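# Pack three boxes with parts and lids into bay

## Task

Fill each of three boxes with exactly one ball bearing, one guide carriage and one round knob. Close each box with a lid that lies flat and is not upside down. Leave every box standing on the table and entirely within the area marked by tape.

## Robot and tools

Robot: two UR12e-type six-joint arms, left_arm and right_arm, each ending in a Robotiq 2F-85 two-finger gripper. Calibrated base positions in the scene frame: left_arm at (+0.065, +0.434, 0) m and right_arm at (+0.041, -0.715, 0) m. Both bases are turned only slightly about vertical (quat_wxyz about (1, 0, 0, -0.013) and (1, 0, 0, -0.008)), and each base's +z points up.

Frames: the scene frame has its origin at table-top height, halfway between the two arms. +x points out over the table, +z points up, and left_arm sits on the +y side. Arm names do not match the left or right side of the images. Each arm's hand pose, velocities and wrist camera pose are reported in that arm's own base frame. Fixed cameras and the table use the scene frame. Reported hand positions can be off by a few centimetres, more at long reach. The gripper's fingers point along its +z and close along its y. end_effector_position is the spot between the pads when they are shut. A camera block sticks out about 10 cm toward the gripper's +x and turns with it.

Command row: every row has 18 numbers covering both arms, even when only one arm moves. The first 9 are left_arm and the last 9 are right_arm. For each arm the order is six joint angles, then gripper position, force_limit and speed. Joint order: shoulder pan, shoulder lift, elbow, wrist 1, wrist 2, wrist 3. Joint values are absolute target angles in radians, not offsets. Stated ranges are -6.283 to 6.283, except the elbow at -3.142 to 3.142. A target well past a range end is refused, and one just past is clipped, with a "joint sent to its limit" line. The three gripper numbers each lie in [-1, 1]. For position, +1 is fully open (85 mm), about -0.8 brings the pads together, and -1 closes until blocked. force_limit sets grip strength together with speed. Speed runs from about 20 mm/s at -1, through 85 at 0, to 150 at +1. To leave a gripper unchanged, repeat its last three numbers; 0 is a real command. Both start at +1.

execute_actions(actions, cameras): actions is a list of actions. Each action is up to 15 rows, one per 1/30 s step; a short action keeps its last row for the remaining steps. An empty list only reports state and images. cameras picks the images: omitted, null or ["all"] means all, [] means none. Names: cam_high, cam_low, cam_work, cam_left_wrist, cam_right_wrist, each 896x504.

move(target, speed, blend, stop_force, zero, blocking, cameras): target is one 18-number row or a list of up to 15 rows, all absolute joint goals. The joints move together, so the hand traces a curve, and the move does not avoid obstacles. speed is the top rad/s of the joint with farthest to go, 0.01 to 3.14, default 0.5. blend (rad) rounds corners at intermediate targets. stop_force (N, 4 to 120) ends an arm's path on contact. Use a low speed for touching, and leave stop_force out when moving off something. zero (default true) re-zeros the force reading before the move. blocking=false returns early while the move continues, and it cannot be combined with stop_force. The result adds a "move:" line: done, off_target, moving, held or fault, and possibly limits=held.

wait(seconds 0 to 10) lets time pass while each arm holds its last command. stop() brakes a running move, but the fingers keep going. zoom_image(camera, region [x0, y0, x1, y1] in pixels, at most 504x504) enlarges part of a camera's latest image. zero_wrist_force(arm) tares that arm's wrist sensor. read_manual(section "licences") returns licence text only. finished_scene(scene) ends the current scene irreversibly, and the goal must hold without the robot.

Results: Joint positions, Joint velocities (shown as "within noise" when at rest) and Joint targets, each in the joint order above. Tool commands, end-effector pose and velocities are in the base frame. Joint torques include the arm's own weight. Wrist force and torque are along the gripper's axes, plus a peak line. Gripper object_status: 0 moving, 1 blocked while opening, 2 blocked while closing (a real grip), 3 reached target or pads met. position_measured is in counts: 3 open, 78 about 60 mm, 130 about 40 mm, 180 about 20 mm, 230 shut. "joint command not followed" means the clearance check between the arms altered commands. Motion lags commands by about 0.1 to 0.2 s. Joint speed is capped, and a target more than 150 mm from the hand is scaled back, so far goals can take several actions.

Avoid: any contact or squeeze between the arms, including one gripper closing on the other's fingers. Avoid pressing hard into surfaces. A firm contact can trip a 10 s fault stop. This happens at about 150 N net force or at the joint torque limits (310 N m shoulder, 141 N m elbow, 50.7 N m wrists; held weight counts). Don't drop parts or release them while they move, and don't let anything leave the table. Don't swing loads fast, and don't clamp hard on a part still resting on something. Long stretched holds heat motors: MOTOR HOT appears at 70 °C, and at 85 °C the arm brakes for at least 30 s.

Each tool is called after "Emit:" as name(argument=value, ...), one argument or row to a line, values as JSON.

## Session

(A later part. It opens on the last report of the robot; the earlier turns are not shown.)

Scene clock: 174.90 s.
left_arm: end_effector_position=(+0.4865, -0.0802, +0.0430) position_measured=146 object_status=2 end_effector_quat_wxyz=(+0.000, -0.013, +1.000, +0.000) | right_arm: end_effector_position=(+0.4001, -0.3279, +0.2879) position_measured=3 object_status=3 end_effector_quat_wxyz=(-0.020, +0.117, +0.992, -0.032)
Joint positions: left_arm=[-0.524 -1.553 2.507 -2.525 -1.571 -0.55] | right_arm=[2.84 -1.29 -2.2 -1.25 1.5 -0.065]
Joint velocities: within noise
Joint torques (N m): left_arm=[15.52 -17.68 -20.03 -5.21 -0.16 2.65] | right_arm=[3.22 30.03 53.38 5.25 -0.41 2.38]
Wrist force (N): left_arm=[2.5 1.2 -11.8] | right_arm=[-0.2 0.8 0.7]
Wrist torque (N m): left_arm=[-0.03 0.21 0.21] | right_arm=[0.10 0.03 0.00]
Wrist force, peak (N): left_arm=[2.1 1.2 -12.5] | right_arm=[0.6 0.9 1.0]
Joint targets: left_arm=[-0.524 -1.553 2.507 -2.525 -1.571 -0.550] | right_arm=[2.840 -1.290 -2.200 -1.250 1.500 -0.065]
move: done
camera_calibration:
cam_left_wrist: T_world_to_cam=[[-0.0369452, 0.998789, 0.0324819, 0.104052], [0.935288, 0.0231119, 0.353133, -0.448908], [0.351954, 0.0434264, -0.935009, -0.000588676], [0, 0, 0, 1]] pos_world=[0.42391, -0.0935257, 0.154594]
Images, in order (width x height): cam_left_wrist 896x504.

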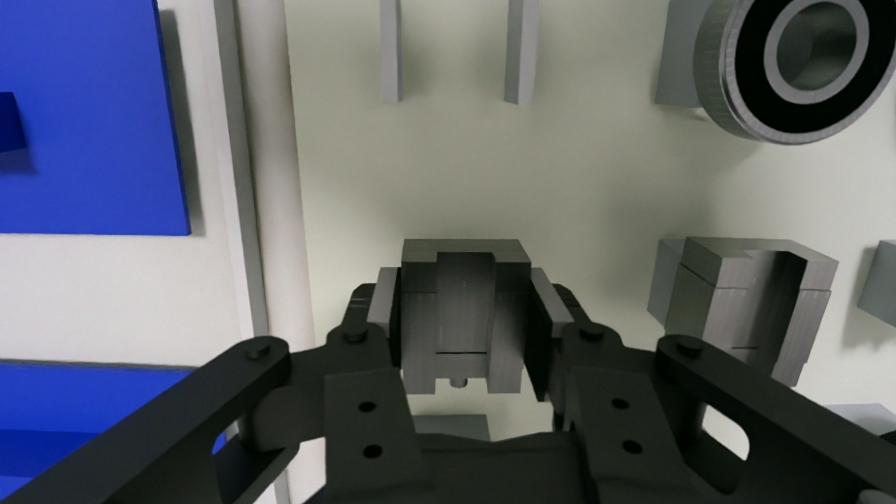

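Emit:
move(
  target=[
    [-0.5244,-1.705,2.4416,-2.3074,-1.5708,-0.5504,-1,-0.6,-1,2.84,-1.29,-2.2,-1.25,1.5,-0.065,1,0,0],
    [-0.8548,-1.2921,1.9867,-2.2654,-1.5708,-0.8128,-1,-0.6,-1,2.84,-1.29,-2.2,-1.25,1.5,-0.065,1,0,0],
    [-0.8548,-1.21,2.0235,-2.3843,-1.5708,-0.8128,-1,-0.6,-1,2.84,-1.29,-2.2,-1.25,1.5,-0.065,1,0,0],
  ],
  speed=[0.3,0.6,0.15],
  blend=[0.03,0.01,0],
  cameras=["cam_left_wrist"],
)

Emit:
move(
  target=[-0.8548,-1.1782,2.0372,-2.4298,-1.5708,-0.8128,-1,-0.6,-1,2.84,-1.29,-2.2,-1.25,1.5,-0.065,1,0,0],
  speed=0.03,
  stop_force=5,
  cameras=["cam_left_wrist"],
)

Scene clock: 183.10 s.
left_arm: end_effector_position=(+0.6097, -0.4355, +0.0547) position_measured=146 object_status=2 end_effector_quat_wxyz=(+0.000, +0.021, +1.000, +0.000) | right_arm: end_effector_position=(+0.4001, -0.3279, +0.2879) position_measured=3 object_status=3 end_effector_quat_wxyz=(-0.020, +0.117, +0.992, -0.032)
Joint positions: left_arm=[-0.855 -1.21 2.023 -2.384 -1.571 -0.813] | right_arm=[2.84 -1.29 -2.2 -1.25 1.5 -0.065]
Joint velocities: within noise
Joint torques (N m): left_arm=[-16.79 -52.4 -22.6 -6.07 -0.29 -3.38] | right_arm=[5.54 27.99 54.96 5.83 -0.54 3.06]
Wrist force (N): left_arm=[-1.1 -0.6 0.2] | right_arm=[0.7 0.7 1.2]
Wrist torque (N m): left_arm=[-0.17 0.18 0.14] | right_arm=[0.09 -0.12 0.00]
Wrist force, peak (N): left_arm=[3.0 0.8 -12.7] | right_arm=[1.0 1.0 1.2]
Joint targets: left_arm=[-0.855 -1.210 2.023 -2.384 -1.571 -0.813] | right_arm=[2.840 -1.290 -2.200 -1.250 1.500 -0.065]
move: done
camera_calibration:
cam_left_wrist: T_world_to_cam=[[0.0310311, 0.998993, 0.0323931, 0.421807], [0.934689, -0.0404849, 0.353153, -0.58748], [0.354109, 0.0193187, -0.935004, -0.0293183], [0, 0, 0, 1]] pos_world=[0.546404, -0.4446, 0.166394]
Images, in order (width x height): cam_left_wrist 896x504.

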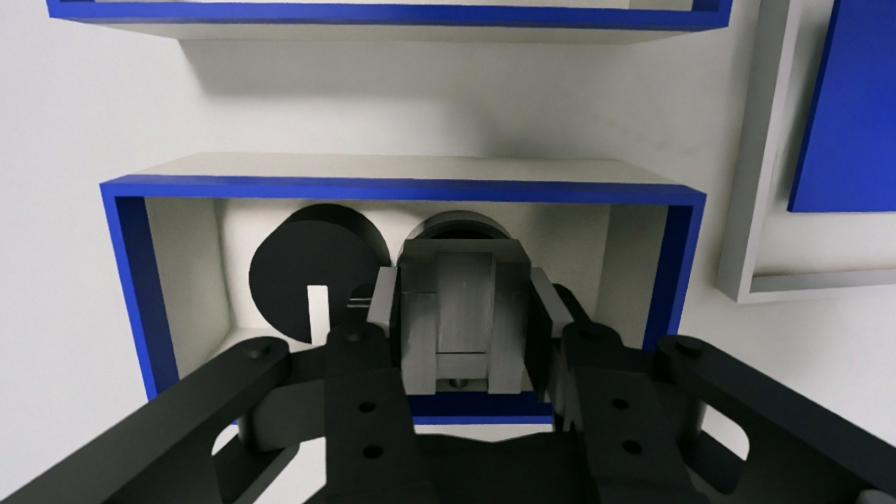

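Scene clock: 185.50 s.
left_arm: end_effector_position=(+0.6093, -0.4350, +0.0372) position_measured=146 object_status=2 end_effector_quat_wxyz=(+0.000, +0.021, +1.000, +0.000) | right_arm: end_effector_position=(+0.4001, -0.3279, +0.2879) position_measured=3 object_status=3 end_effector_quat_wxyz=(-0.020, +0.117, +0.992, -0.032)
Joint positions: left_arm=[-0.855 -1.187 2.033 -2.416 -1.571 -0.813] | right_arm=[2.84 -1.29 -2.2 -1.25 1.5 -0.065]
Joint velocities: within noise
Joint torques (N m): left_arm=[-15.15 -76.15 -40.95 -2.92 -0.21 -3.41] | right_arm=[4.77 26.5 54.48 5.84 -0.23 2.44]
Wrist force (N): left_arm=[-1.2 -0.4 -3.3] | right_arm=[0.5 0.6 1.1]
Wrist torque (N m): left_arm=[-0.05 0.10 0.13] | right_arm=[0.07 -0.10 0.00]
Wrist force, peak (N): left_arm=[1.4 3.9 -20.4] | right_arm=[1.3 0.6 0.8]
Joint targets: left_arm=[-0.855 -1.187 2.033 -2.416 -1.571 -0.813] | right_arm=[2.840 -1.290 -2.200 -1.250 1.500 -0.065]
move: contact (left_arm); left_arm: the wrist 1 is farthest, 0.013 rad from its target
camera_calibration:
cam_left_wrist: T_world_to_cam=[[0.0309973, 0.998991, 0.0324871, 0.421794], [0.93469, -0.0404865, 0.35315, -0.580809], [0.354109, 0.0194187, -0.935003, -0.0454711], [0, 0, 0, 1]] pos_world=[0.545904, -0.444, 0.148894]
Images, in order (width x height): cam_left_wrist 896x504.

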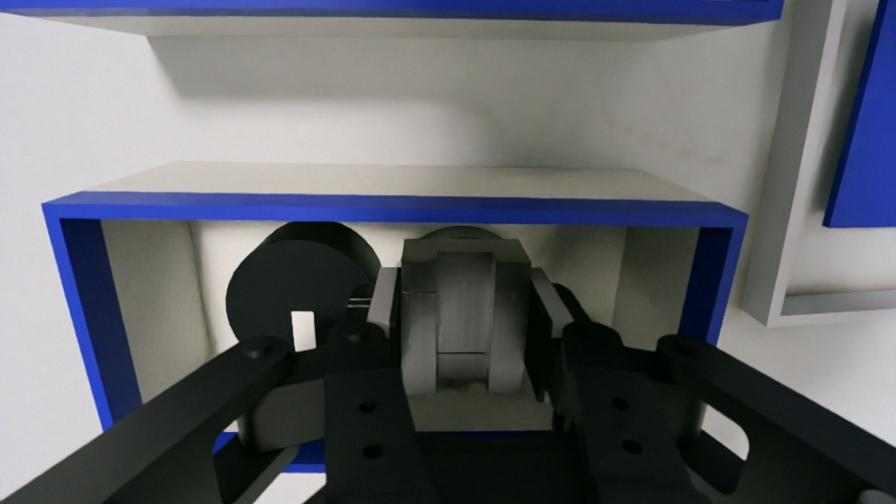

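Emit:
move(
  target=[
    [-0.8548,-1.187,2.033,-2.416,-1.5708,-0.8128,-0.08,-0.6,-1,2.84,-1.29,-2.2,-1.25,1.5,-0.065,1,0,0],
    [-0.8548,-1.2921,1.9867,-2.2654,-1.5708,-0.8128,-0.08,-0.6,-1,2.84,-1.29,-2.2,-1.25,1.5,-0.065,1,0,0],
  ],
  speed=[0.05,0.25],
  cameras=["cam_left_wrist"],
)

Emit:
move(
  target=[
    [-0.4547,-1.9082,2.5781,-2.2407,-1.5708,-0.4807,0.36,-0.6,0,2.84,-1.29,-2.2,-1.25,1.5,-0.065,1,0,0],
    [-0.4547,-1.7355,2.6567,-2.492,-1.5708,-0.4807,0.36,-0.6,0,2.84,-1.29,-2.2,-1.25,1.5,-0.065,1,0,0],
  ],
  speed=[0.7,0.3],
  cameras=["cam_left_wrist"],
)

Scene clock: 193.13 s.
left_arm: end_effector_position=(+0.6089, -0.4346, +0.1199) position_measured=139 object_status=3 end_effector_quat_wxyz=(+0.000, +0.021, +1.000, +0.000) | right_arm: end_effector_position=(+0.4001, -0.3279, +0.2879) position_measured=3 object_status=3 end_effector_quat_wxyz=(-0.020, +0.117, +0.992, -0.032)
Joint positions: left_arm=[-0.855 -1.292 1.987 -2.266 -1.571 -0.813] | right_arm=[2.84 -1.29 -2.2 -1.25 1.5 -0.065]
Joint velocities: within noise
Joint torques (N m): left_arm=[-15.54 -74.74 -49.54 -2.49 -0.11 -3.34] | right_arm=[3.51 24.63 55.46 5.86 -0.4 2.43]
Wrist force (N): left_arm=[-0.5 -0.7 -0.9] | right_arm=[0.7 0.8 0.9]
Wrist torque (N m): left_arm=[-0.10 0.05 0.19] | right_arm=[0.10 -0.12 0.01]
Wrist force, peak (N): left_arm=[-1.6 -0.4 -4.6] | right_arm=[0.9 0.9 1.1]
Joint targets: left_arm=[-0.855 -1.292 1.987 -2.265 -1.571 -0.813] | right_arm=[2.840 -1.290 -2.200 -1.250 1.500 -0.065]
move: done
camera_calibration:
cam_left_wrist: T_world_to_cam=[[0.0309973, 0.998991, 0.0324871, 0.41872], [0.93469, -0.0404865, 0.35315, -0.609682], [0.354109, 0.0194187, -0.935003, 0.0318586], [0, 0, 0, 1]] pos_world=[0.545604, -0.4436, 0.231494]
Images, in order (width x height): cam_left_wrist 896x504.

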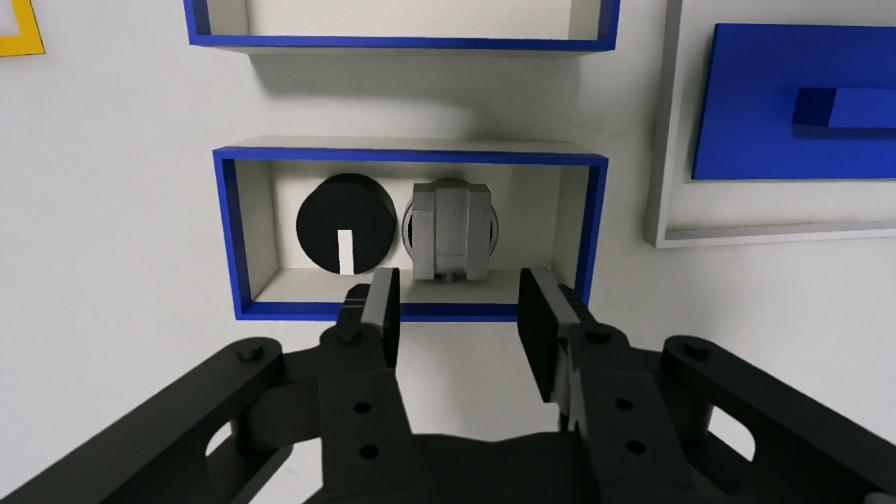

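Scene clock: 195.50 s.
left_arm: end_effector_position=(+0.4045, -0.0039, +0.0461) position_measured=84 object_status=3 end_effector_quat_wxyz=(+0.000, -0.013, +1.000, +0.000) | right_arm: end_effector_position=(+0.4001, -0.3279, +0.2879) position_measured=3 object_status=3 end_effector_quat_wxyz=(-0.020, +0.117, +0.992, -0.032)
Joint positions: left_arm=[-0.455 -1.736 2.657 -2.492 -1.571 -0.481] | right_arm=[2.84 -1.29 -2.2 -1.25 1.5 -0.065]
Joint velocities: within noise
Joint torques (N m): left_arm=[16.1 -2.9 -19.07 -5.84 -0.12 2.91] | right_arm=[5.82 25.22 56.65 6.32 -0.67 2.39]
Wrist force (N): left_arm=[-1.0 -0.7 -1.2] | right_arm=[0.6 0.6 0.9]
Wrist torque (N m): left_arm=[-0.12 0.12 0.11] | right_arm=[0.08 -0.11 0.00]
Wrist force, peak (N): left_arm=[-1.6 -5.8 0.4] | right_arm=[0.9 1.1 1.2]
Joint targets: left_arm=[-0.455 -1.736 2.657 -2.492 -1.571 -0.481] | right_arm=[2.840 -1.290 -2.200 -1.250 1.500 -0.065]
move: done
camera_calibration:
cam_left_wrist: T_world_to_cam=[[-0.0369429, 0.998789, 0.0324784, 0.0247143], [0.935255, 0.0231069, 0.353221, -0.375076], [0.352043, 0.0434245, -0.934976, 0.0278211], [0, 0, 0, 1]] pos_world=[0.34191, -0.0172257, 0.157694]
Images, in order (width x height): cam_left_wrist 896x504.

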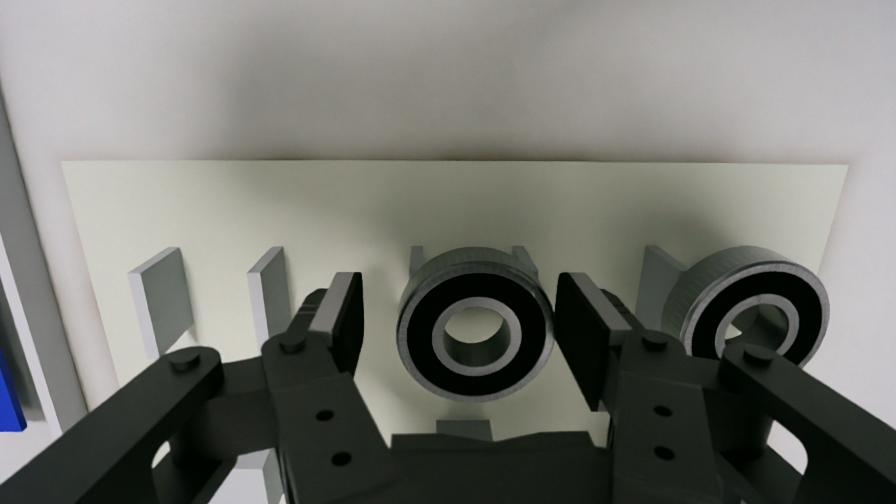

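Emit:
move(
  target=[-0.4443,-1.7355,2.6567,-2.492,-1.5708,-0.4703,0.36,-0.6,0,2.84,-1.29,-2.2,-1.25,1.5,-0.065,1,0,0],
  speed=0.2,
  cameras=[],
)

Emit:
move(
  target=[-0.4443,-1.7355,2.6567,-2.492,-1.5708,-0.4703,-1,-0.6,-1,2.84,-1.29,-2.2,-1.25,1.5,-0.065,1,0,0],
  cameras=["cam_left_wrist"],
)

Scene clock: 199.03 s.
left_arm: end_effector_position=(+0.4045, +0.0003, +0.0460) position_measured=84 object_status=3 end_effector_quat_wxyz=(+0.000, -0.013, +1.000, +0.000) | right_arm: end_effector_position=(+0.4001, -0.3279, +0.2879) position_measured=3 object_status=3 end_effector_quat_wxyz=(-0.020, +0.117, +0.992, -0.032)
Joint positions: left_arm=[-0.444 -1.735 2.657 -2.492 -1.571 -0.47] | right_arm=[2.84 -1.29 -2.2 -1.25 1.5 -0.065]
Joint velocities: within noise
Joint torques (N m): left_arm=[15.81 -4.46 -29.11 -3.21 -0.24 2.71] | right_arm=[5 23.69 57.11 6.23 -0.65 2.72]
Wrist force (N): left_arm=[-1.0 -0.4 -1.1] | right_arm=[0.3 0.8 1.1]
Wrist torque (N m): left_arm=[-0.08 0.11 0.11] | right_arm=[0.11 -0.06 0.00]
Wrist force, peak (N): left_arm=[-1.3 -0.4 -1.5] | right_arm=[0.6 0.7 1.6]
Joint targets: left_arm=[-0.444 -1.736 2.657 -2.492 -1.571 -0.470] | right_arm=[2.840 -1.290 -2.200 -1.250 1.500 -0.065]
move: done
No camera images: "cameras" was empty.

Scene clock: 199.97 s.
left_arm: end_effector_position=(+0.4045, +0.0003, +0.0460) position_measured=116 object_status=0 end_effector_quat_wxyz=(+0.000, -0.013, +1.000, +0.000) | right_arm: end_effector_position=(+0.4001, -0.3279, +0.2879) position_measured=3 object_status=3 end_effector_quat_wxyz=(-0.020, +0.117, +0.992, -0.032)
Joint positions: left_arm=[-0.444 -1.735 2.657 -2.492 -1.571 -0.47] | right_arm=[2.84 -1.29 -2.2 -1.25 1.5 -0.065]
Joint velocities: within noise
Joint torques (N m): left_arm=[14.94 -4.26 -31.83 -3.39 -0.43 2.6] | right_arm=[1.45 26.08 57.81 6.66 -0.52 2.5]
Wrist force (N): left_arm=[0.4 0.2 -10.2] | right_arm=[0.2 0.5 0.9]
Wrist torque (N m): left_arm=[-0.10 0.07 0.10] | right_arm=[0.07 -0.05 0.01]
Wrist force, peak (N): left_arm=[0.1 0.0 -10.7] | right_arm=[0.6 0.9 1.1]
Joint targets: left_arm=[-0.444 -1.736 2.657 -2.492 -1.571 -0.470] | right_arm=[2.840 -1.290 -2.200 -1.250 1.500 -0.065]
move: done
camera_calibration:
cam_left_wrist: T_world_to_cam=[[-0.0369452, 0.998789, 0.0324819, 0.0205229], [0.935288, 0.0231119, 0.353133, -0.375135], [0.351954, 0.0434264, -0.935009, 0.0275808], [0, 0, 0, 1]] pos_world=[0.34191, -0.0130257, 0.157594]
Images, in order (width x height): cam_left_wrist 896x504.

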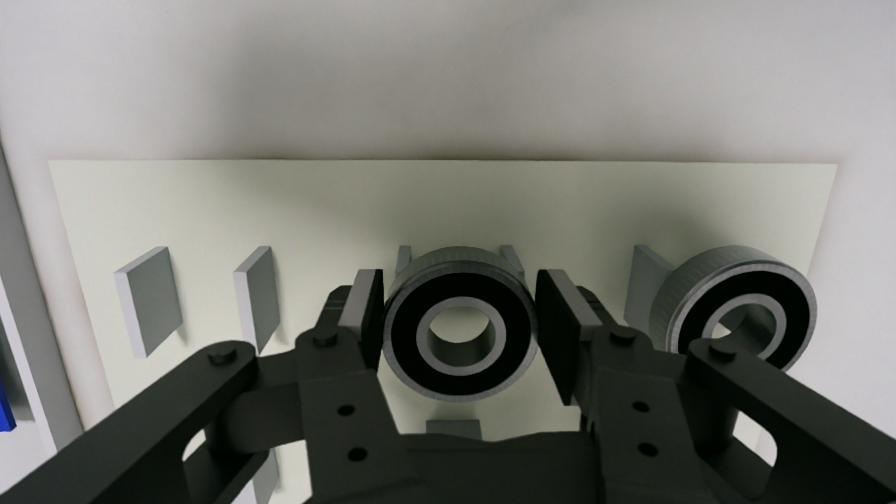

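Emit:
move(
  target=[
    [-0.4443,-1.9082,2.5781,-2.2407,-1.5708,-0.4703,-1,-0.6,-1,2.84,-1.29,-2.2,-1.25,1.5,-0.065,1,0,0],
    [-0.9785,-1.4185,2.1513,-2.3036,-1.5708,-0.9565,-1,-0.6,-1,2.84,-1.29,-2.2,-1.25,1.5,-0.065,1,0,0],
  ],
  speed=[0.3,0.6],
  blend=[0.03,0],
  cameras=["cam_left_wrist"],
)

Scene clock: 208.47 s.
left_arm: end_effector_position=(+0.5005, -0.4317, +0.1201) position_measured=116 object_status=2 end_effector_quat_wxyz=(+0.000, +0.011, +1.000, +0.000) | right_arm: end_effector_position=(+0.4001, -0.3279, +0.2879) position_measured=3 object_status=3 end_effector_quat_wxyz=(-0.020, +0.117, +0.992, -0.032)
Joint positions: left_arm=[-0.978 -1.419 2.151 -2.304 -1.571 -0.956] | right_arm=[2.84 -1.29 -2.2 -1.25 1.5 -0.065]
Joint velocities: within noise
Joint torques (N m): left_arm=[-17.8 -37.26 -48.07 -5.52 -0.04 -3.66] | right_arm=[2.99 22.7 56.54 6.9 -0.22 2.43]
Wrist force (N): left_arm=[-0.9 -0.3 0.5] | right_arm=[0.4 0.7 0.9]
Wrist torque (N m): left_arm=[-0.06 0.11 0.19] | right_arm=[0.08 -0.07 0.00]
Wrist force, peak (N): left_arm=[0.7 0.2 -10.7] | right_arm=[0.4 1.2 1.1]
Joint targets: left_arm=[-0.978 -1.418 2.151 -2.304 -1.571 -0.957] | right_arm=[2.840 -1.290 -2.200 -1.250 1.500 -0.065]
move: done
camera_calibration:
cam_left_wrist: T_world_to_cam=[[0.0109582, 0.999415, 0.0324066, 0.429479], [0.935318, -0.0217062, 0.353141, -0.500462], [0.353638, 0.0264407, -0.935009, 0.0736657], [0, 0, 0, 1]] pos_world=[0.437334, -0.442038, 0.231694]
Images, in order (width x height): cam_left_wrist 896x504.

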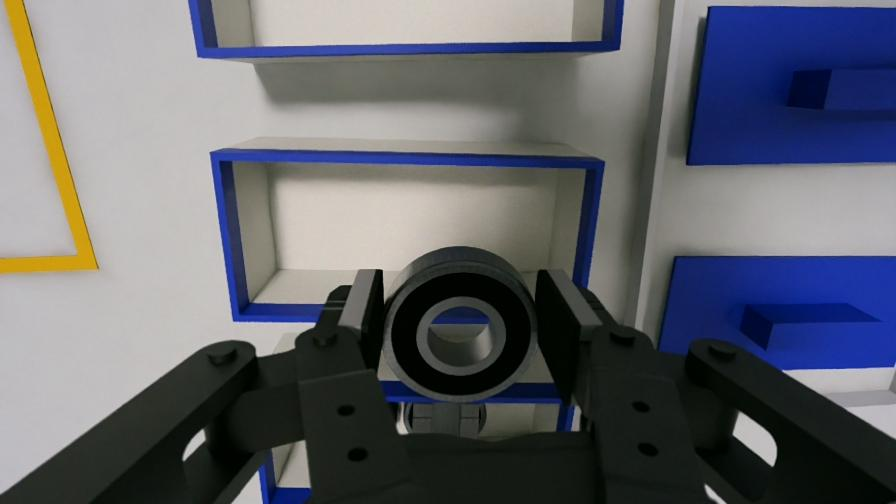

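Emit:
move(
  target=[-0.9785,-1.3444,2.1815,-2.4079,-1.5708,-0.9565,-1,-0.6,-1,2.84,-1.29,-2.2,-1.25,1.5,-0.065,1,0,0],
  speed=0.15,
  cameras=[],
)

Emit:
move(
  target=[-0.9785,-1.2703,2.2117,-2.5122,-1.5708,-0.9565,-1,-0.6,-1,2.84,-1.29,-2.2,-1.25,1.5,-0.065,1,0,0],
  speed=0.05,
  stop_force=7,
  cameras=["cam_left_wrist"],
)

Scene clock: 213.53 s.
left_arm: end_effector_position=(+0.5018, -0.4339, +0.0694) position_measured=116 object_status=2 end_effector_quat_wxyz=(+0.000, +0.011, +1.000, +0.000) | right_arm: end_effector_position=(+0.4001, -0.3279, +0.2879) position_measured=3 object_status=3 end_effector_quat_wxyz=(-0.020, +0.117, +0.992, -0.032)
Joint positions: left_arm=[-0.979 -1.344 2.181 -2.408 -1.571 -0.957] | right_arm=[2.84 -1.29 -2.2 -1.25 1.5 -0.065]
Joint velocities: within noise
Joint torques (N m): left_arm=[-14.91 -42.51 -21.53 -5.95 -0.06 -2.98] | right_arm=[4.87 23.59 57.82 7.22 -0.22 2.58]
Wrist force (N): left_arm=[-0.3 -0.5 0.2] | right_arm=[0.5 0.4 1.1]
Wrist torque (N m): left_arm=[-0.12 0.04 0.24] | right_arm=[0.03 -0.09 0.01]
Wrist force, peak (N): left_arm=[-1.2 -0.6 0.1] | right_arm=[0.4 1.1 1.4]
Joint targets: left_arm=[-0.978 -1.344 2.182 -2.408 -1.571 -0.957] | right_arm=[2.840 -1.290 -2.200 -1.250 1.500 -0.065]
move: done
No camera images: "cameras" was empty.

Scene clock: 216.67 s.
left_arm: end_effector_position=(+0.5007, -0.4322, +0.0243) position_measured=116 object_status=2 end_effector_quat_wxyz=(+0.000, +0.011, +1.000, +0.000) | right_arm: end_effector_position=(+0.4001, -0.3279, +0.2879) position_measured=3 object_status=3 end_effector_quat_wxyz=(-0.020, +0.117, +0.992, -0.032)
Joint positions: left_arm=[-0.979 -1.277 2.209 -2.503 -1.571 -0.957] | right_arm=[2.84 -1.29 -2.2 -1.25 1.5 -0.065]
Joint velocities: within noise
Joint torques (N m): left_arm=[-14.93 -69.68 -40.63 -3.3 -0.13 -3.25] | right_arm=[3.44 23.24 56.92 7.36 -0.17 2.39]
Wrist force (N): left_arm=[-0.6 -0.4 0.1] | right_arm=[0.6 1.0 0.8]
Wrist torque (N m): left_arm=[-0.07 0.07 0.22] | right_arm=[0.13 -0.10 0.01]
Wrist force, peak (N): left_arm=[1.5 2.6 -21.1] | right_arm=[0.7 0.9 1.4]
Joint targets: left_arm=[-0.979 -1.277 2.209 -2.503 -1.571 -0.957] | right_arm=[2.840 -1.290 -2.200 -1.250 1.500 -0.065]
move: contact (left_arm)
camera_calibration:
cam_left_wrist: T_world_to_cam=[[0.0110522, 0.999413, 0.0324403, 0.432934], [0.935317, -0.021806, 0.353137, -0.46687], [0.353637, 0.026439, -0.935009, -0.0159685], [0, 0, 0, 1]] pos_world=[0.437534, -0.442438, 0.135894]
Images, in order (width x height): cam_left_wrist 896x504.

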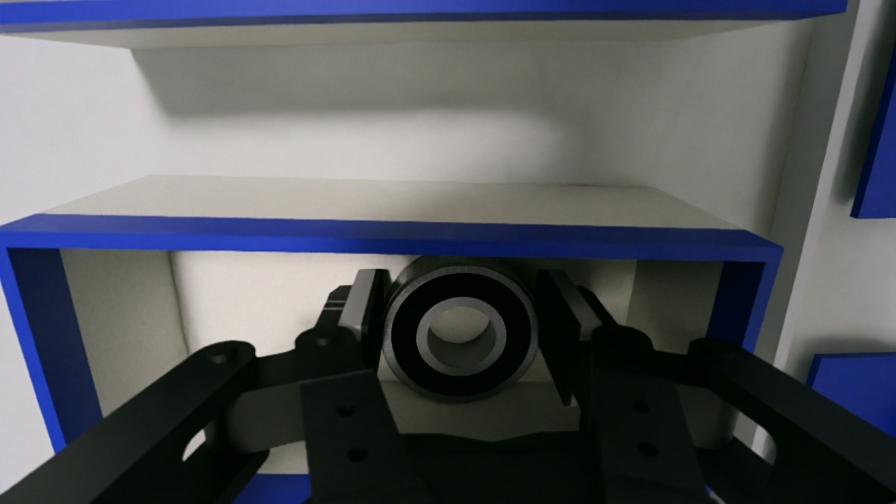

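Emit:
move(
  target=[
    [-0.9785,-1.277,2.209,-2.503,-1.5708,-0.9565,0.2,-0.6,-1,2.84,-1.29,-2.2,-1.25,1.5,-0.065,1,0,0],
    [-0.9785,-1.3444,2.1815,-2.4079,-1.5708,-0.9565,0.2,-0.6,-1,2.84,-1.29,-2.2,-1.25,1.5,-0.065,1,0,0],
    [-0.9785,-1.4185,2.1513,-2.3036,-1.5708,-0.9565,0.2,-0.6,-1,2.84,-1.29,-2.2,-1.25,1.5,-0.065,1,0,0],
  ],
  speed=[0.05,0.2,0.3],
  blend=[0,0.01,0],
  cameras=["cam_left_wrist"],
)

Emit:
move(
  target=[
    [-0.3123,-1.5819,2.3317,-2.3206,-1.5708,-0.3383,0.36,-0.6,0,2.84,-1.29,-2.2,-1.25,1.5,-0.065,1,0,0],
    [-0.3123,-1.4676,2.3831,-2.4863,-1.5708,-0.3383,0.36,-0.6,0,2.84,-1.29,-2.2,-1.25,1.5,-0.065,1,0,0],
  ],
  speed=[0.8,0.25],
  cameras=["cam_left_wrist"],
)

Scene clock: 224.47 s.
left_arm: end_effector_position=(+0.5005, -0.4318, +0.1200) position_measured=104 object_status=3 end_effector_quat_wxyz=(+0.000, +0.011, +1.000, +0.000) | right_arm: end_effector_position=(+0.4001, -0.3279, +0.2879) position_measured=3 object_status=3 end_effector_quat_wxyz=(-0.020, +0.117, +0.992, -0.032)
Joint positions: left_arm=[-0.979 -1.418 2.151 -2.304 -1.571 -0.957] | right_arm=[2.84 -1.29 -2.2 -1.25 1.5 -0.065]
Joint velocities: within noise
Joint torques (N m): left_arm=[-13.91 -62.45 -49.02 -2.32 -0.12 -3.21] | right_arm=[3.71 24.06 56.48 7.89 -0.63 2.55]
Wrist force (N): left_arm=[-0.8 -0.4 -0.9] | right_arm=[0.7 0.6 1.4]
Wrist torque (N m): left_arm=[-0.07 0.10 0.18] | right_arm=[0.07 -0.12 0.00]
Wrist force, peak (N): left_arm=[-0.8 -0.3 -2.6] | right_arm=[0.2 1.3 1.2]
Joint targets: left_arm=[-0.978 -1.418 2.151 -2.304 -1.571 -0.957] | right_arm=[2.840 -1.290 -2.200 -1.250 1.500 -0.065]
move: done
camera_calibration:
cam_left_wrist: T_world_to_cam=[[0.0110522, 0.999413, 0.0324403, 0.429532], [0.935317, -0.021806, 0.353137, -0.500472], [0.353637, 0.026439, -0.935009, 0.0735746], [0, 0, 0, 1]] pos_world=[0.437334, -0.442138, 0.231594]
Images, in order (width x height): cam_left_wrist 896x504.

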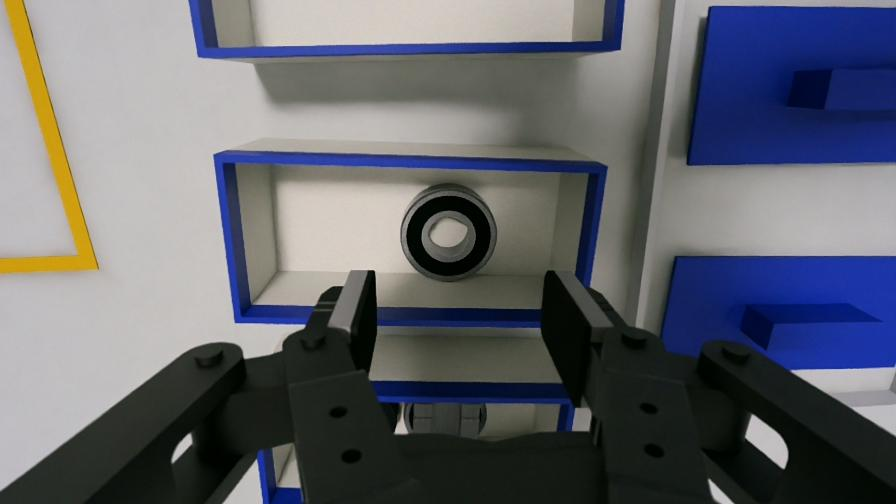

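Scene clock: 226.60 s.
left_arm: end_effector_position=(+0.5591, +0.0025, +0.0531) position_measured=84 object_status=3 end_effector_quat_wxyz=(+0.000, -0.013, +1.000, +0.000) | right_arm: end_effector_position=(+0.4001, -0.3279, +0.2879) position_measured=3 object_status=3 end_effector_quat_wxyz=(-0.020, +0.117, +0.992, -0.032)
Joint positions: left_arm=[-0.312 -1.468 2.383 -2.486 -1.571 -0.338] | right_arm=[2.84 -1.29 -2.2 -1.25 1.5 -0.065]
Joint velocities: within noise
Joint torques (N m): left_arm=[14.85 -26.06 -19.73 -5.64 0.1 2.63] | right_arm=[2.76 21.55 58.47 8.44 -0.5 2.36]
Wrist force (N): left_arm=[-1.3 0.1 -1.2] | right_arm=[0.4 0.6 1.0]
Wrist torque (N m): left_arm=[0.03 0.16 0.14] | right_arm=[0.08 -0.07 0.00]
Wrist force, peak (N): left_arm=[0.6 -4.6 -0.9] | right_arm=[0.7 1.3 1.0]
Joint targets: left_arm=[-0.312 -1.468 2.383 -2.486 -1.571 -0.338] | right_arm=[2.840 -1.290 -2.200 -1.250 1.500 -0.065]
move: done
camera_calibration:
cam_left_wrist: T_world_to_cam=[[-0.0369429, 0.998789, 0.0324784, 0.0238061], [0.935255, 0.0231069, 0.353221, -0.522286], [0.352043, 0.0434245, -0.934976, -0.0203378], [0, 0, 0, 1]] pos_world=[0.49651, -0.0108257, 0.164694]
Images, in order (width x height): cam_left_wrist 896x504.

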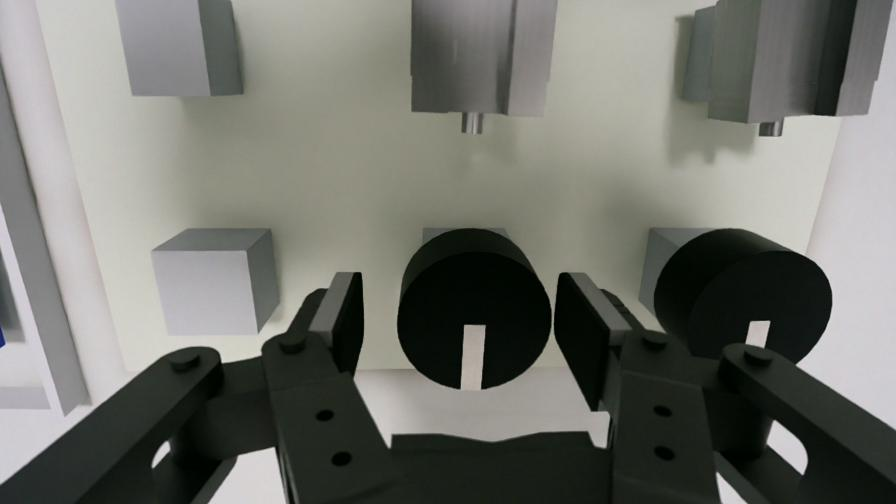

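Emit:
move(
  target=[-0.3051,-1.4676,2.3831,-2.4863,-1.5708,-0.3311,0.36,-0.6,0,2.84,-1.29,-2.2,-1.25,1.5,-0.065,1,0,0],
  speed=0.2,
  cameras=[],
)

Emit:
move(
  target=[-0.3051,-1.4676,2.3831,-2.4863,-1.5708,-0.3311,-1,-0.6,-1,2.84,-1.29,-2.2,-1.25,1.5,-0.065,1,0,0],
  cameras=["cam_left_wrist"],
)

Scene clock: 232.37 s.
left_arm: end_effector_position=(+0.5590, +0.0065, +0.0530) position_measured=84 object_status=3 end_effector_quat_wxyz=(+0.000, -0.013, +1.000, +0.000) | right_arm: end_effector_position=(+0.4001, -0.3279, +0.2879) position_measured=3 object_status=3 end_effector_quat_wxyz=(-0.020, +0.117, +0.992, -0.032)
Joint positions: left_arm=[-0.305 -1.468 2.383 -2.486 -1.571 -0.331] | right_arm=[2.84 -1.29 -2.2 -1.25 1.5 -0.065]
Joint velocities: within noise
Joint torques (N m): left_arm=[17.12 -28.29 -30.21 -3.52 -0.11 3.12] | right_arm=[2.6 19.15 56.24 8.41 -0.46 2.52]
Wrist force (N): left_arm=[-0.9 0.0 -1.3] | right_arm=[0.4 0.5 1.1]
Wrist torque (N m): left_arm=[0.01 0.10 0.14] | right_arm=[0.05 -0.07 0.01]
Wrist force, peak (N): left_arm=[-1.3 -0.4 -1.7] | right_arm=[0.5 0.6 1.5]
Joint targets: left_arm=[-0.305 -1.468 2.383 -2.486 -1.571 -0.331] | right_arm=[2.840 -1.290 -2.200 -1.250 1.500 -0.065]
move: done
No camera images: "cameras" was empty.

Scene clock: 233.43 s.
left_arm: end_effector_position=(+0.5590, +0.0065, +0.0530) position_measured=122 object_status=0 end_effector_quat_wxyz=(+0.000, -0.013, +1.000, +0.000) | right_arm: end_effector_position=(+0.4001, -0.3279, +0.2879) position_measured=3 object_status=3 end_effector_quat_wxyz=(-0.020, +0.117, +0.992, -0.032)
Joint positions: left_arm=[-0.305 -1.468 2.383 -2.486 -1.571 -0.331] | right_arm=[2.84 -1.29 -2.2 -1.25 1.5 -0.065]
Joint velocities: within noise
Joint torques (N m): left_arm=[14.9 -26.74 -33.44 -3.34 0.11 2.63] | right_arm=[3.12 22.33 56.36 8.02 -0.35 2.58]
Wrist force (N): left_arm=[4.2 0.9 -18.9] | right_arm=[0.6 0.8 1.3]
Wrist torque (N m): left_arm=[0.04 0.10 0.15] | right_arm=[0.11 -0.11 0.00]
Wrist force, peak (N): left_arm=[3.3 0.6 -19.3] | right_arm=[0.6 0.8 1.3]
Joint targets: left_arm=[-0.305 -1.468 2.383 -2.486 -1.571 -0.331] | right_arm=[2.840 -1.290 -2.200 -1.250 1.500 -0.065]
move: done
camera_calibration:
cam_left_wrist: T_world_to_cam=[[-0.0369452, 0.998789, 0.0324819, 0.0198115], [0.935288, 0.0231119, 0.353133, -0.522381], [0.351954, 0.0434264, -0.935009, -0.020462], [0, 0, 0, 1]] pos_world=[0.49651, -0.00682567, 0.164694]
Images, in order (width x height): cam_left_wrist 896x504.

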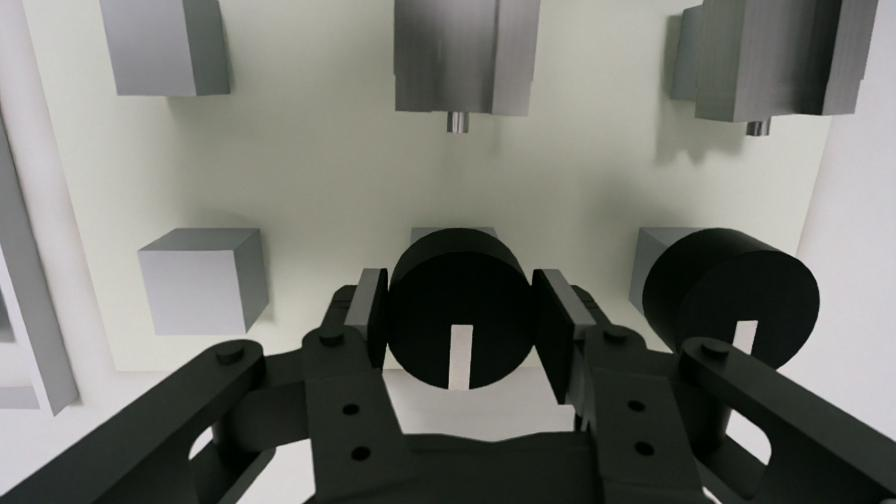

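Emit:
move(
  target=[
    [-0.3051,-1.5819,2.3317,-2.3206,-1.5708,-0.3311,-1,-0.6,-1,2.84,-1.29,-2.2,-1.25,1.5,-0.065,1,0,0],
    [-1.0184,-1.373,2.0945,-2.2923,-1.5708,-0.9964,-1,-0.6,-1,2.84,-1.29,-2.2,-1.25,1.5,-0.065,1,0,0],
    [-1.0184,-1.2571,2.1454,-2.4591,-1.5708,-0.9964,-1,-0.6,-1,2.84,-1.29,-2.2,-1.25,1.5,-0.065,1,0,0],
  ],
  speed=[0.3,0.7,0.12],
  blend=[0.03,0.01,0],
  cameras=["cam_left_wrist"],
)

Scene clock: 244.17 s.
left_arm: end_effector_position=(+0.4995, -0.4785, +0.0361) position_measured=122 object_status=2 end_effector_quat_wxyz=(+0.000, +0.011, +1.000, +0.000) | right_arm: end_effector_position=(+0.4001, -0.3279, +0.2879) position_measured=3 object_status=3 end_effector_quat_wxyz=(-0.020, +0.117, +0.992, -0.032)
Joint positions: left_arm=[-1.018 -1.257 2.145 -2.459 -1.571 -0.996] | right_arm=[2.84 -1.29 -2.2 -1.25 1.5 -0.065]
Joint velocities: within noise
Joint torques (N m): left_arm=[-16.37 -45.68 -20.04 -6.07 0.01 -3.15] | right_arm=[1.34 17.86 56.86 8.24 -0.15 1.87]
Wrist force (N): left_arm=[-0.7 -0.5 -0.4] | right_arm=[0.7 0.6 1.0]
Wrist torque (N m): left_arm=[-0.12 0.09 0.19] | right_arm=[0.08 -0.12 0.01]
Wrist force, peak (N): left_arm=[4.4 0.2 -18.8] | right_arm=[0.3 1.2 1.6]
Joint targets: left_arm=[-1.018 -1.257 2.145 -2.459 -1.571 -0.996] | right_arm=[2.840 -1.290 -2.200 -1.250 1.500 -0.065]
move: done
camera_calibration:
cam_left_wrist: T_world_to_cam=[[0.0110522, 0.999413, 0.0324403, 0.478937], [0.935317, -0.021806, 0.353137, -0.470927], [0.353637, 0.026439, -0.935009, -0.00328427], [0, 0, 0, 1]] pos_world=[0.436334, -0.488838, 0.147694]
Images, in order (width x height): cam_left_wrist 896x504.

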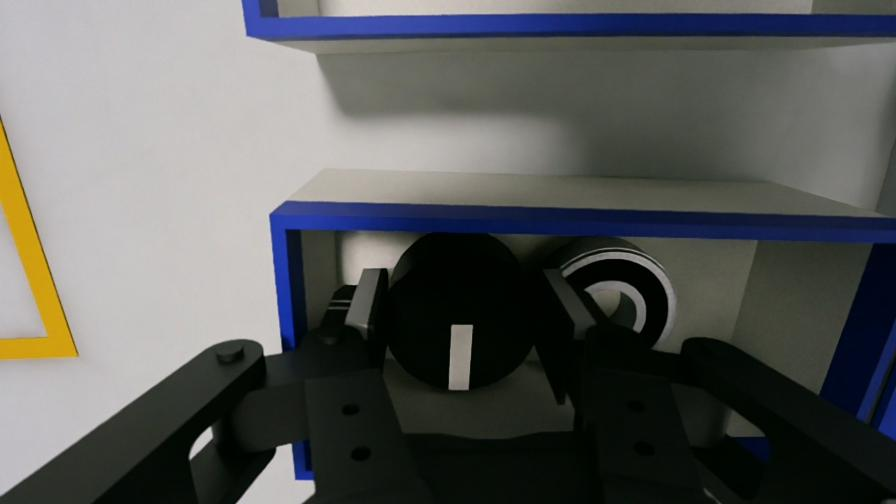

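Emit:
move(
  target=[
    [-1.0184,-1.2553,2.1461,-2.4616,-1.5708,-0.9964,-1,-0.6,-1,2.84,-1.29,-2.2,-1.25,1.5,-0.065,1,0,0],
    [-1.0184,-1.2553,2.1461,-2.4616,-1.5708,-0.9964,0.12,-0.6,-1,2.84,-1.29,-2.2,-1.25,1.5,-0.065,1,0,0],
    [-1.0184,-1.373,2.0945,-2.2923,-1.5708,-0.9964,0.12,-0.6,-1,2.84,-1.29,-2.2,-1.25,1.5,-0.065,1,0,0],
    [-0.3646,-1.7223,2.4553,-2.3038,-1.5708,-0.3546,0.12,-0.6,-1,2.84,-1.29,-2.2,-1.25,1.5,-0.065,1,0,0],
    [-0.3646,-1.5675,2.5223,-2.5256,-1.5708,-0.3546,0.12,-0.6,-1,2.84,-1.29,-2.2,-1.25,1.5,-0.065,1,0,0],
  ],
  speed=[0.05,0.1,0.25,0.8,0.25],
  blend=[0,0,0.02,0.01,0],
  cameras=["cam_left_wrist"],
)

Emit:
move(
  target=[-0.3646,-1.5675,2.5223,-2.5256,-1.5708,-0.3546,-1,-0.6,-1,2.84,-1.29,-2.2,-1.25,1.5,-0.065,1,0,0],
  cameras=["cam_left_wrist"],
)

Scene clock: 255.00 s.
left_arm: end_effector_position=(+0.4845, +0.0015, +0.0430) position_measured=114 object_status=3 end_effector_quat_wxyz=(+0.000, +0.005, +1.000, +0.000) | right_arm: end_effector_position=(+0.4001, -0.3279, +0.2879) position_measured=3 object_status=3 end_effector_quat_wxyz=(-0.020, +0.117, +0.992, -0.032)
Joint positions: left_arm=[-0.365 -1.568 2.522 -2.525 -1.571 -0.355] | right_arm=[2.84 -1.29 -2.2 -1.25 1.5 -0.065]
Joint velocities: within noise
Joint torques (N m): left_arm=[16.18 -16.97 -17.18 -5.99 0.06 2.82] | right_arm=[4.25 18.91 57.7 8.21 -0.09 2.37]
Wrist force (N): left_arm=[-1.2 -0.1 -0.9] | right_arm=[0.3 0.9 1.1]
Wrist torque (N m): left_arm=[-0.06 0.23 0.12] | right_arm=[0.14 -0.05 0.01]
Wrist force, peak (N): left_arm=[0.6 -6.0 -1.2] | right_arm=[0.2 1.2 1.4]
Joint targets: left_arm=[-0.365 -1.567 2.522 -2.526 -1.571 -0.355] | right_arm=[2.840 -1.290 -2.200 -1.250 1.500 -0.065]
move: done
camera_calibration:
cam_left_wrist: T_world_to_cam=[[-0.000961724, 0.999472, 0.0324886, 0.00493789], [0.935487, -0.010581, 0.353203, -0.448968], [0.35336, 0.0307323, -0.934982, -0.00408839], [0, 0, 0, 1]] pos_world=[0.421453, -0.00956015, 0.154594]
Images, in order (width x height): cam_left_wrist 896x504.

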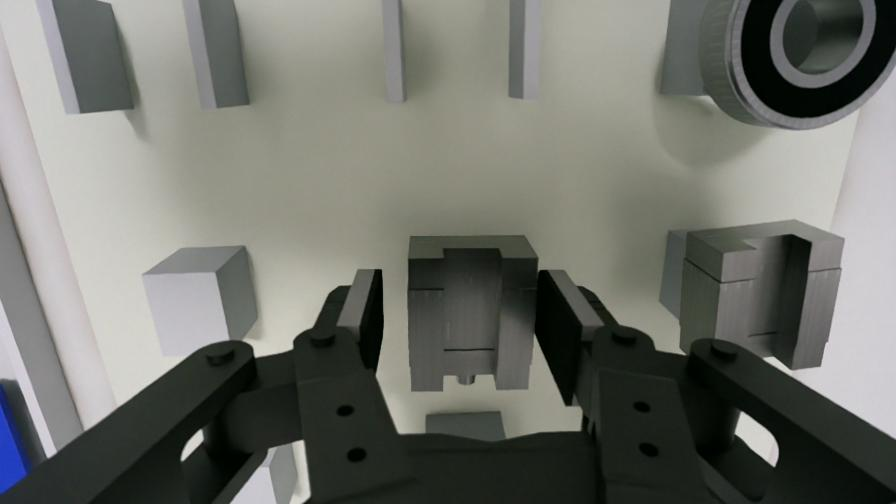

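Scene clock: 255.90 s.
left_arm: end_effector_position=(+0.4845, +0.0015, +0.0430) position_measured=146 object_status=2 end_effector_quat_wxyz=(+0.000, +0.005, +1.000, +0.000) | right_arm: end_effector_position=(+0.4001, -0.3279, +0.2879) position_measured=3 object_status=3 end_effector_quat_wxyz=(-0.020, +0.117, +0.992, -0.032)
Joint positions: left_arm=[-0.365 -1.567 2.522 -2.526 -1.571 -0.355] | right_arm=[2.84 -1.29 -2.2 -1.25 1.5 -0.065]
Joint velocities: within noise
Joint torques (N m): left_arm=[15.31 -15.88 -20.44 -4.92 -0.04 2.81] | right_arm=[-0.39 21.1 55.48 8.02 -0.28 2.53]
Wrist force (N): left_arm=[2.3 0.2 -11.6] | right_arm=[0.6 0.7 1.0]
Wrist torque (N m): left_arm=[-0.10 0.29 0.11] | right_arm=[0.10 -0.11 0.00]
Wrist force, peak (N): left_arm=[2.3 0.4 -12.2] | right_arm=[0.5 0.8 1.4]
Joint targets: left_arm=[-0.365 -1.567 2.522 -2.526 -1.571 -0.355] | right_arm=[2.840 -1.290 -2.200 -1.250 1.500 -0.065]
move: done
camera_calibration:
cam_left_wrist: T_world_to_cam=[[-0.000961724, 0.999472, 0.0324886, 0.00493789], [0.935487, -0.010581, 0.353203, -0.448968], [0.35336, 0.0307323, -0.934982, -0.00408839], [0, 0, 0, 1]] pos_world=[0.421453, -0.00956015, 0.154594]
Images, in order (width x height): cam_left_wrist 896x504.

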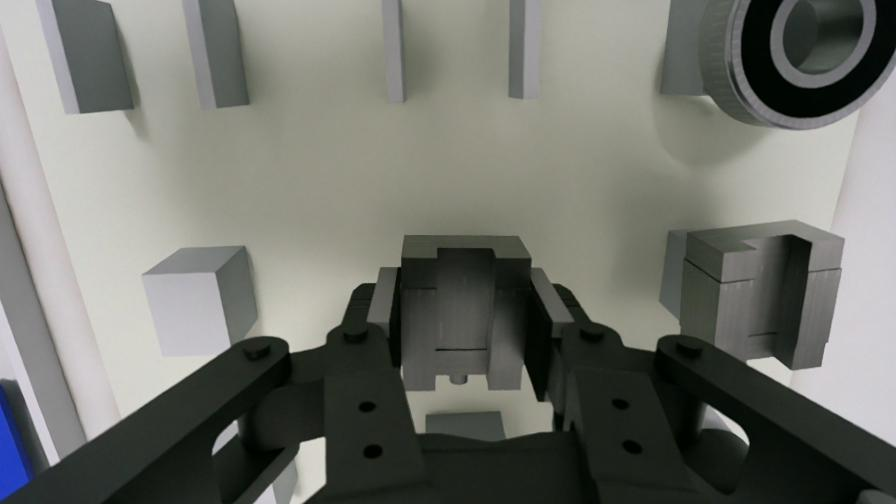

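Emit:
move(
  target=[
    [-0.3646,-1.7223,2.4553,-2.3038,-1.5708,-0.3546,-1,-0.6,-1,2.84,-1.29,-2.2,-1.25,1.5,-0.065,1,0,0],
    [-0.9785,-1.4185,2.1513,-2.3036,-1.5708,-0.9565,-1,-0.6,-1,2.84,-1.29,-2.2,-1.25,1.5,-0.065,1,0,0],
    [-0.9785,-1.3244,2.1893,-2.4357,-1.5708,-0.9565,-1,-0.6,-1,2.84,-1.29,-2.2,-1.25,1.5,-0.065,1,0,0],
  ],
  speed=[0.3,0.7,0.15],
  blend=[0.03,0.01,0],
  cameras=[],
)

Emit:
move(
  target=[-0.9785,-1.2866,2.2071,-2.4913,-1.5708,-0.9565,-1,-0.6,-1,2.84,-1.29,-2.2,-1.25,1.5,-0.065,1,0,0],
  speed=0.03,
  stop_force=5,
  cameras=["cam_left_wrist"],
)

Scene clock: 262.77 s.
left_arm: end_effector_position=(+0.5018, -0.4338, +0.0561) position_measured=146 object_status=2 end_effector_quat_wxyz=(+0.000, +0.011, +1.000, +0.000) | right_arm: end_effector_position=(+0.4001, -0.3279, +0.2879) position_measured=3 object_status=3 end_effector_quat_wxyz=(-0.020, +0.117, +0.992, -0.032)
Joint positions: left_arm=[-0.979 -1.324 2.189 -2.436 -1.571 -0.957] | right_arm=[2.84 -1.29 -2.2 -1.25 1.5 -0.065]
Joint velocities: within noise
Joint torques (N m): left_arm=[-16.89 -41.93 -21.44 -5.94 0.1 -3.18] | right_arm=[0.32 17.6 56.29 8.33 0.22 2.15]
Wrist force (N): left_arm=[-0.6 -0.6 0.1] | right_arm=[0.5 0.6 1.0]
Wrist torque (N m): left_arm=[-0.11 0.07 0.24] | right_arm=[0.08 -0.10 0.01]
Wrist force, peak (N): left_arm=[2.5 0.4 -12.0] | right_arm=[0.6 1.0 1.4]
Joint targets: left_arm=[-0.978 -1.324 2.189 -2.436 -1.571 -0.957] | right_arm=[2.840 -1.290 -2.200 -1.250 1.500 -0.065]
move: done
No camera images: "cameras" was empty.

Scene clock: 265.40 s.
left_arm: end_effector_position=(+0.5009, -0.4325, +0.0371) position_measured=146 object_status=2 end_effector_quat_wxyz=(+0.000, +0.011, +1.000, +0.000) | right_arm: end_effector_position=(+0.4001, -0.3279, +0.2879) position_measured=3 object_status=3 end_effector_quat_wxyz=(-0.020, +0.117, +0.992, -0.032)
Joint positions: left_arm=[-0.979 -1.297 2.202 -2.476 -1.571 -0.957] | right_arm=[2.84 -1.29 -2.2 -1.25 1.5 -0.065]
Joint velocities: within noise
Joint torques (N m): left_arm=[-14.71 -67.98 -40.82 -3.33 -0.08 -3] | right_arm=[-0.58 19.85 55.46 7.88 0 1.92]
Wrist force (N): left_arm=[-0.3 -0.3 -2.8] | right_arm=[0.6 0.6 1.2]
Wrist torque (N m): left_arm=[-0.03 0.03 0.25] | right_arm=[0.07 -0.12 0.00]
Wrist force, peak (N): left_arm=[1.3 2.7 -16.4] | right_arm=[0.6 0.9 1.5]
Joint targets: left_arm=[-0.979 -1.297 2.202 -2.476 -1.571 -0.957] | right_arm=[2.840 -1.290 -2.200 -1.250 1.500 -0.065]
move: contact (left_arm); left_arm: the wrist 1 is farthest, 0.015 rad from its target
camera_calibration:
cam_left_wrist: T_world_to_cam=[[0.0110522, 0.999413, 0.0324403, 0.432916], [0.935317, -0.021806, 0.353137, -0.471586], [0.353637, 0.026439, -0.935009, -0.00406055], [0, 0, 0, 1]] pos_world=[0.437734, -0.442838, 0.148694]
Images, in order (width x height): cam_left_wrist 896x504.

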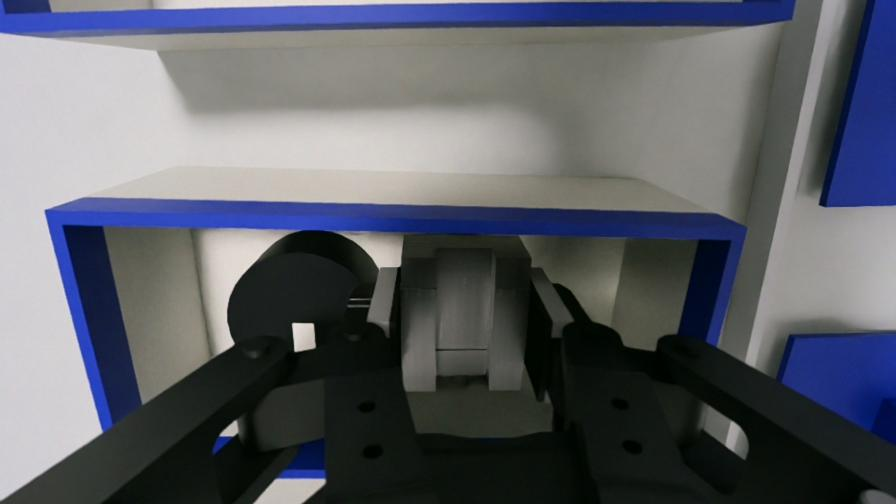

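Emit:
move(
  target=[
    [-0.9785,-1.297,2.202,-2.476,-1.5708,-0.9565,-0.08,-0.6,-1,2.84,-1.29,-2.2,-1.25,1.5,-0.065,1,0,0],
    [-0.9785,-1.4185,2.1513,-2.3036,-1.5708,-0.9565,-0.08,-0.6,-1,2.84,-1.29,-2.2,-1.25,1.5,-0.065,1,0,0],
  ],
  speed=[0.05,0.25],
  cameras=["cam_left_wrist"],
)

Emit:
move(
  target=[
    [-0.2319,-1.8929,2.5697,-2.2476,-1.5708,-0.2579,0.36,-0.6,0,2.84,-1.29,-2.2,-1.25,1.5,-0.065,1,0,0],
    [-0.2319,-1.7222,2.6473,-2.4959,-1.5708,-0.2579,0.36,-0.6,0,2.84,-1.29,-2.2,-1.25,1.5,-0.065,1,0,0],
  ],
  speed=[0.8,0.3],
  cameras=["cam_left_wrist"],
)

Scene clock: 273.57 s.
left_arm: end_effector_position=(+0.5005, -0.4318, +0.1200) position_measured=139 object_status=3 end_effector_quat_wxyz=(+0.000, +0.011, +1.000, +0.000) | right_arm: end_effector_position=(+0.4001, -0.3279, +0.2879) position_measured=3 object_status=3 end_effector_quat_wxyz=(-0.020, +0.117, +0.992, -0.032)
Joint positions: left_arm=[-0.979 -1.418 2.151 -2.304 -1.571 -0.957] | right_arm=[2.84 -1.29 -2.2 -1.25 1.5 -0.065]
Joint velocities: within noise
Joint torques (N m): left_arm=[-13.27 -63.06 -47.78 -2.34 0.31 -3.34] | right_arm=[2.95 14.45 55.26 8.04 0.3 1.9]
Wrist force (N): left_arm=[-1.0 -0.3 -0.9] | right_arm=[0.9 0.7 0.6]
Wrist torque (N m): left_arm=[-0.07 0.12 0.19] | right_arm=[0.10 -0.17 0.01]
Wrist force, peak (N): left_arm=[-0.5 -0.4 -4.0] | right_arm=[0.7 1.0 1.5]
Joint targets: left_arm=[-0.978 -1.418 2.151 -2.304 -1.571 -0.957] | right_arm=[2.840 -1.290 -2.200 -1.250 1.500 -0.065]
move: done
camera_calibration:
cam_left_wrist: T_world_to_cam=[[0.0110522, 0.999413, 0.0324403, 0.429532], [0.935317, -0.021806, 0.353137, -0.500472], [0.353637, 0.026439, -0.935009, 0.0735746], [0, 0, 0, 1]] pos_world=[0.437334, -0.442138, 0.231594]
Images, in order (width x height): cam_left_wrist 896x504.

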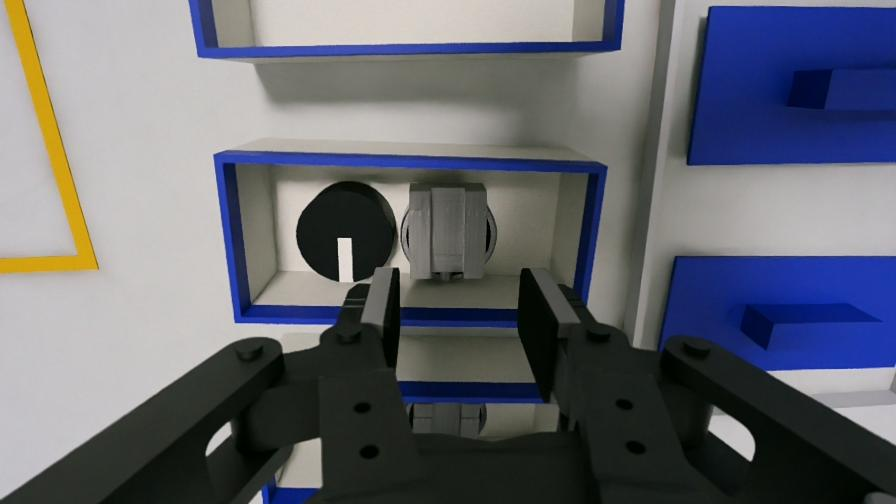

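Scene clock: 276.00 s.
left_arm: end_effector_position=(+0.4015, +0.0841, +0.0460) position_measured=84 object_status=3 end_effector_quat_wxyz=(+0.000, -0.013, +1.000, +0.000) | right_arm: end_effector_position=(+0.4001, -0.3279, +0.2879) position_measured=3 object_status=3 end_effector_quat_wxyz=(-0.020, +0.117, +0.992, -0.032)
Joint positions: left_arm=[-0.232 -1.722 2.647 -2.496 -1.571 -0.258] | right_arm=[2.84 -1.29 -2.2 -1.25 1.5 -0.065]
Joint velocities: within noise
Joint torques (N m): left_arm=[16.03 -4.41 -19.16 -5.9 0.19 2.86] | right_arm=[4.13 14.41 54.77 7.81 0.23 2.61]
Wrist force (N): left_arm=[-1.1 -0.2 -1.7] | right_arm=[0.4 0.8 1.3]
Wrist torque (N m): left_arm=[-0.06 0.15 0.11] | right_arm=[0.11 -0.09 0.00]
Wrist force, peak (N): left_arm=[0.0 -5.6 -0.3] | right_arm=[0.9 0.8 1.3]
Joint targets: left_arm=[-0.232 -1.722 2.647 -2.496 -1.571 -0.258] | right_arm=[2.840 -1.290 -2.200 -1.250 1.500 -0.065]
move: done
camera_calibration:
cam_left_wrist: T_world_to_cam=[[-0.0369429, 0.998789, 0.0324784, -0.0632868], [0.935255, 0.0231069, 0.353221, -0.374268], [0.352043, 0.0434245, -0.934976, 0.0249623], [0, 0, 0, 1]] pos_world=[0.33891, 0.0707743, 0.157594]
Images, in order (width x height): cam_left_wrist 896x504.

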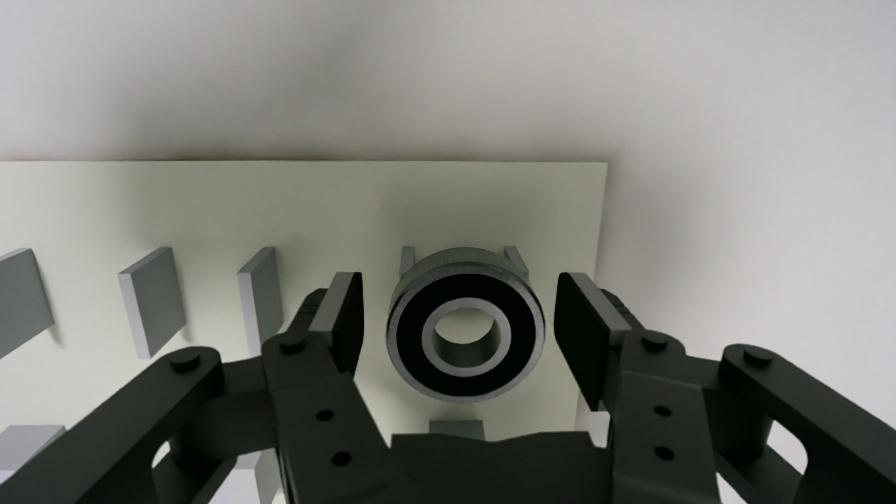

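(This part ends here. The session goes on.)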